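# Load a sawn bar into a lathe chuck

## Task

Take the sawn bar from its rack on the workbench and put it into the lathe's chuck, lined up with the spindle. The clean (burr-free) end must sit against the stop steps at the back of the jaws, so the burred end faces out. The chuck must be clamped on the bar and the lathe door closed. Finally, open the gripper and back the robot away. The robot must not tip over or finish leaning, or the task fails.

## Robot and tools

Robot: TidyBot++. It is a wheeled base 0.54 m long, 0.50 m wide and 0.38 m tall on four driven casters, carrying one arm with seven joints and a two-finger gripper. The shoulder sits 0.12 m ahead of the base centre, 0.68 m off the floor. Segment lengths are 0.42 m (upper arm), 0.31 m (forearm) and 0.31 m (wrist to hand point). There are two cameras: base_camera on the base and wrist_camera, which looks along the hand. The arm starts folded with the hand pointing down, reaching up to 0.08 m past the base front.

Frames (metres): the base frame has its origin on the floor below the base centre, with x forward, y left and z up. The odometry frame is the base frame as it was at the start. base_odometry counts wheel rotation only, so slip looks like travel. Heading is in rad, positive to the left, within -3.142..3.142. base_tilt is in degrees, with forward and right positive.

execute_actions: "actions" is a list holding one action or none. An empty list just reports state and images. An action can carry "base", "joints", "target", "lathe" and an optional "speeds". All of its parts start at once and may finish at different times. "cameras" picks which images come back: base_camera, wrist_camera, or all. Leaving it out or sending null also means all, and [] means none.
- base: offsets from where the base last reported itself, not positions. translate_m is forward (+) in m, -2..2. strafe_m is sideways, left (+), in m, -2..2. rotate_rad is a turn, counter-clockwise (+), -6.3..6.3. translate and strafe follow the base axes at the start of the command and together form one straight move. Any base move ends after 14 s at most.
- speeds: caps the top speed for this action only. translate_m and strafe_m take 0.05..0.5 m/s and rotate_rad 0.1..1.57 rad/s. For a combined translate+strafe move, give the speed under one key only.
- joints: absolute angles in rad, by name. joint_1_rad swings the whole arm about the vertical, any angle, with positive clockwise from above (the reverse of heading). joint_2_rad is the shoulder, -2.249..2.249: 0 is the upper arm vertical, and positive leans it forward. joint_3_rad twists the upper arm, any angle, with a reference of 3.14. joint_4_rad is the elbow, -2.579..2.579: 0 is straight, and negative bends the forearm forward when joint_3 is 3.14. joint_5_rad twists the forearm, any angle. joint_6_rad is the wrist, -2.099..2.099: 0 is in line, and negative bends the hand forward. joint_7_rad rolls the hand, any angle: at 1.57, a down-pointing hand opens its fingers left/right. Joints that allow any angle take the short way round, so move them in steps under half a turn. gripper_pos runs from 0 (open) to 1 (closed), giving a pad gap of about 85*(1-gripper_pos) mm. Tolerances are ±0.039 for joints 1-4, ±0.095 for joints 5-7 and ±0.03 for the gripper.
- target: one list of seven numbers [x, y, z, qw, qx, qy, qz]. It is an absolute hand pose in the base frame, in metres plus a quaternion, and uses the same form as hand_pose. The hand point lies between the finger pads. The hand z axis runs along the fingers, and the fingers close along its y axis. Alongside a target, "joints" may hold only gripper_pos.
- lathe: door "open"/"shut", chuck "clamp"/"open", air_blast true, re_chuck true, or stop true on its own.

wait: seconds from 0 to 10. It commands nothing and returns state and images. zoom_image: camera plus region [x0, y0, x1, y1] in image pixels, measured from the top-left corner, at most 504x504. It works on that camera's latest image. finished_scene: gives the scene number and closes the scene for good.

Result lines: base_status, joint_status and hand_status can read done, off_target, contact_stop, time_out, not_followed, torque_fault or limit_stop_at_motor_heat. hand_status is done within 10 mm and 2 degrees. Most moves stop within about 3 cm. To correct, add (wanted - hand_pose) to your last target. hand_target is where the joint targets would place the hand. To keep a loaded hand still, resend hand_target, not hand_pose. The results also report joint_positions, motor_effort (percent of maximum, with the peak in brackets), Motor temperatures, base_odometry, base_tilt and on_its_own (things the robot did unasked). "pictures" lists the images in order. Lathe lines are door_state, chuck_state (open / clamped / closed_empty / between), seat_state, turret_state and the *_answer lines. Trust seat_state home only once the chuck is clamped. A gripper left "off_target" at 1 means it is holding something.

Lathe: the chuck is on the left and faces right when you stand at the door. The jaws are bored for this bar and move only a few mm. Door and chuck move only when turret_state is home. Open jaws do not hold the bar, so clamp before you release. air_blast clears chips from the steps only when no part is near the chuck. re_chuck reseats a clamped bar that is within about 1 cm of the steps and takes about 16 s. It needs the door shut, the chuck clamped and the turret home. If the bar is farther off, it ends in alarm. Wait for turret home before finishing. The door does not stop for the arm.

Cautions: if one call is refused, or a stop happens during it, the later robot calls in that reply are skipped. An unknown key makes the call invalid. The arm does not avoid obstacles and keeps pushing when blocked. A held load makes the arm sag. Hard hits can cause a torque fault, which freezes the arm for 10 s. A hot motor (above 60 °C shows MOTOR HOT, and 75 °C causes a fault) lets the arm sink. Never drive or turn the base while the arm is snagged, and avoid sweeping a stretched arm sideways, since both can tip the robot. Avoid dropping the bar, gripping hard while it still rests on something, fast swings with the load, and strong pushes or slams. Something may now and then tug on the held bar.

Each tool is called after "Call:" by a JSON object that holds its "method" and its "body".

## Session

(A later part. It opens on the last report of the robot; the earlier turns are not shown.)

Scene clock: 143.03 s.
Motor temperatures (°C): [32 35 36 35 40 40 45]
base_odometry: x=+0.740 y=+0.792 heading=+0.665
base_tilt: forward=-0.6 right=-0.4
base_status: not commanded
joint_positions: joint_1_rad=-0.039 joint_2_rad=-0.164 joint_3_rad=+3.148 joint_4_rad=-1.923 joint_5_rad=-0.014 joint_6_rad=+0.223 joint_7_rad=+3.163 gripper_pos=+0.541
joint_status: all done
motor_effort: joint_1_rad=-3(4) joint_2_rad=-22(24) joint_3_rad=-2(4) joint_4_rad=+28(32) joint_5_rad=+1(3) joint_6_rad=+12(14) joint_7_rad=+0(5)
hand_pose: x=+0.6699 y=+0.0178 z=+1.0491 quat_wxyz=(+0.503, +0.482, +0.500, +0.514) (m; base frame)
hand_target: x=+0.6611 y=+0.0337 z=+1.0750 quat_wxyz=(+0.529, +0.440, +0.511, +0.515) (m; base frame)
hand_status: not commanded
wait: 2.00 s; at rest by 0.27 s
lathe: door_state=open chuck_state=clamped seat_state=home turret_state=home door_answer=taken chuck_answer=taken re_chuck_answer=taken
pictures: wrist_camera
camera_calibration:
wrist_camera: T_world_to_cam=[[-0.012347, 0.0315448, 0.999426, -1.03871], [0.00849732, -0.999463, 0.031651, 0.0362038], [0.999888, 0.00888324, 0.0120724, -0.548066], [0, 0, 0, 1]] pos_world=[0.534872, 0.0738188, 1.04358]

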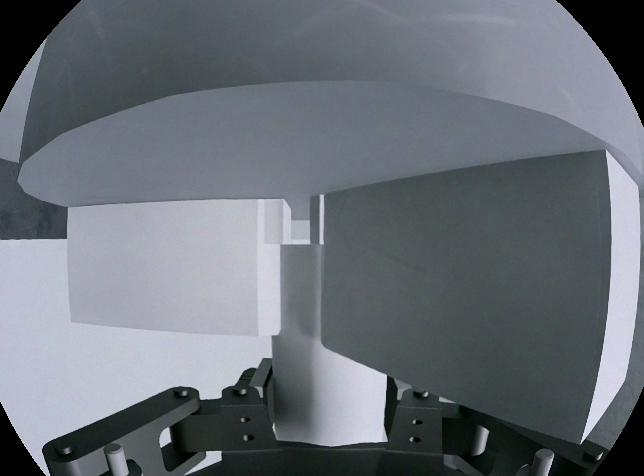

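Seat home. Release and leave.

Call:
{"method": "execute_actions", "body": {"actions": [{"joints":{"gripper_pos":0.0}}], "cameras": []}}

Call:
{"method": "execute_actions", "body": {"actions": [{"base":{"translate_m":-0.65}}], "cameras": []}}

Call:
{"method": "execute_actions", "body": {"actions": [{"lathe":{"door":"shut"}}], "cameras": ["wrist_camera"]}}

Call:
{"method": "wait", "body": {"seconds": 8, "cameras": []}}

Scene clock: 144.30 s.
Motor temperatures (°C): [32 35 36 35 40 40 45]
base_odometry: x=+0.740 y=+0.792 heading=+0.665
base_tilt: forward=-0.5 right=-0.4
base_status: not commanded
joint_positions: joint_1_rad=-0.043 joint_2_rad=-0.181 joint_3_rad=+3.146 joint_4_rad=-1.912 joint_5_rad=-0.014 joint_6_rad=+0.223 joint_7_rad=+3.163 gripper_pos=+0.000
joint_status: all done
motor_effort: joint_1_rad=-1(3) joint_2_rad=-17(25) joint_3_rad=+0(2) joint_4_rad=+24(28) joint_5_rad=+0(1) joint_6_rad=+8(11) joint_7_rad=+0(1)
hand_pose: x=+0.6640 y=+0.0209 z=+1.0651 quat_wxyz=(+0.508, +0.474, +0.494, +0.523) (m; base frame)
hand_target: x=+0.6611 y=+0.0337 z=+1.0750 quat_wxyz=(+0.529, +0.440, +0.511, +0.515) (m; base frame)
hand_status: not commanded
lathe: door_state=open chuck_state=clamped seat_state=home turret_state=home door_answer=taken chuck_answer=taken re_chuck_answer=taken
pictures: none
No camera images: "cameras" was empty.

Scene clock: 146.70 s.
Motor temperatures (°C): [32 35 36 35 40 40 45]
base_odometry: x=+0.228 y=+0.391 heading=+0.665
base_tilt: forward=-0.6 right=-0.4
base_status: done
joint_positions: joint_1_rad=-0.043 joint_2_rad=-0.193 joint_3_rad=+3.146 joint_4_rad=-1.912 joint_5_rad=-0.014 joint_6_rad=+0.223 joint_7_rad=+3.163 gripper_pos=+0.000
joint_status: not commanded
motor_effort: joint_1_rad=-1(2) joint_2_rad=-15(22) joint_3_rad=+1(1) joint_4_rad=+24(25) joint_5_rad=+1(2) joint_6_rad=+8(9) joint_7_rad=+0(1)
hand_pose: x=+0.6594 y=+0.0208 z=+1.0716 quat_wxyz=(+0.511, +0.471, +0.491, +0.526) (m; base frame)
hand_target: x=+0.6611 y=+0.0337 z=+1.0750 quat_wxyz=(+0.529, +0.440, +0.511, +0.515) (m; base frame)
hand_status: not commanded
lathe: door_state=open chuck_state=clamped seat_state=home turret_state=home door_answer=taken chuck_answer=taken re_chuck_answer=taken
pictures: none
No camera images: "cameras" was empty.

Scene clock: 147.00 s.
Motor temperatures (°C): [32 35 36 35 40 40 45]
base_odometry: x=+0.228 y=+0.391 heading=+0.665
base_tilt: forward=-0.6 right=-0.4
base_status: not commanded
joint_positions: joint_1_rad=-0.043 joint_2_rad=-0.193 joint_3_rad=+3.146 joint_4_rad=-1.912 joint_5_rad=-0.014 joint_6_rad=+0.223 joint_7_rad=+3.163 gripper_pos=+0.000
joint_status: not commanded
motor_effort: joint_1_rad=-1(1) joint_2_rad=-17(17) joint_3_rad=+0(0) joint_4_rad=+23(24) joint_5_rad=+1(1) joint_6_rad=+8(8) joint_7_rad=+0(1)
hand_pose: x=+0.6594 y=+0.0208 z=+1.0716 quat_wxyz=(+0.511, +0.471, +0.491, +0.526) (m; base frame)
hand_target: x=+0.6611 y=+0.0337 z=+1.0750 quat_wxyz=(+0.529, +0.440, +0.511, +0.515) (m; base frame)
hand_status: not commanded
lathe: door_state=between chuck_state=clamped seat_state=home turret_state=home door_answer=taken chuck_answer=taken re_chuck_answer=taken
pictures: wrist_camera
camera_calibration:
wrist_camera: T_world_to_cam=[[-0.0522373, 0.0301491, 0.998179, -1.03381], [0.0132902, -0.999435, 0.0308826, 0.0362448], [0.998546, 0.0148793, 0.051807, -0.579731], [0, 0, 0, 1]] pos_world=[0.524404, 0.0760188, 1.06084]

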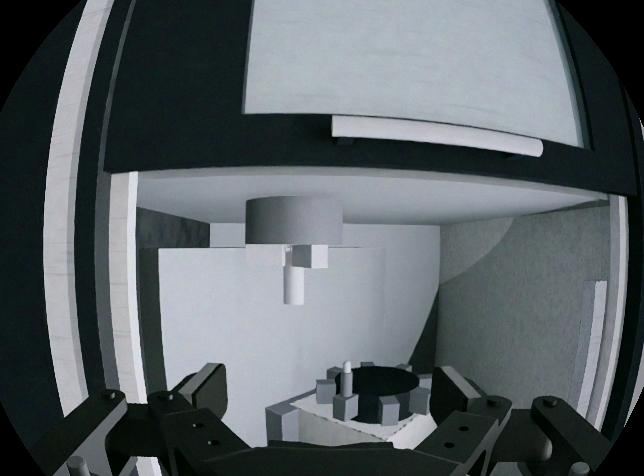

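Scene clock: 155.00 s.
Motor temperatures (°C): [32 35 36 35 40 40 45]
base_odometry: x=+0.228 y=+0.391 heading=+0.665
base_tilt: forward=-0.6 right=-0.4
base_status: not commanded
joint_positions: joint_1_rad=-0.043 joint_2_rad=-0.193 joint_3_rad=+3.146 joint_4_rad=-1.912 joint_5_rad=-0.014 joint_6_rad=+0.223 joint_7_rad=+3.163 gripper_pos=+0.000
joint_status: not commanded
motor_effort: joint_1_rad=+0(1) joint_2_rad=-16(17) joint_3_rad=+0(0) joint_4_rad=+24(24) joint_5_rad=+1(1) joint_6_rad=+8(8) joint_7_rad=+0(1)
hand_pose: x=+0.6594 y=+0.0208 z=+1.0716 quat_wxyz=(+0.511, +0.471, +0.491, +0.526) (m; base frame)
hand_target: x=+0.6611 y=+0.0337 z=+1.0750 quat_wxyz=(+0.529, +0.440, +0.511, +0.515) (m; base frame)
hand_status: not commanded
wait: 8.00 s; at rest by 0.27 s
lathe: door_state=shut chuck_state=clamped seat_state=home turret_state=home door_answer=taken chuck_answer=taken re_chuck_answer=taken
pictures: none
No camera images: "cameras" was empty.

Call:
{"method": "finished_scene", "body": {"scene": 1}}

The scene is finished: the task was done.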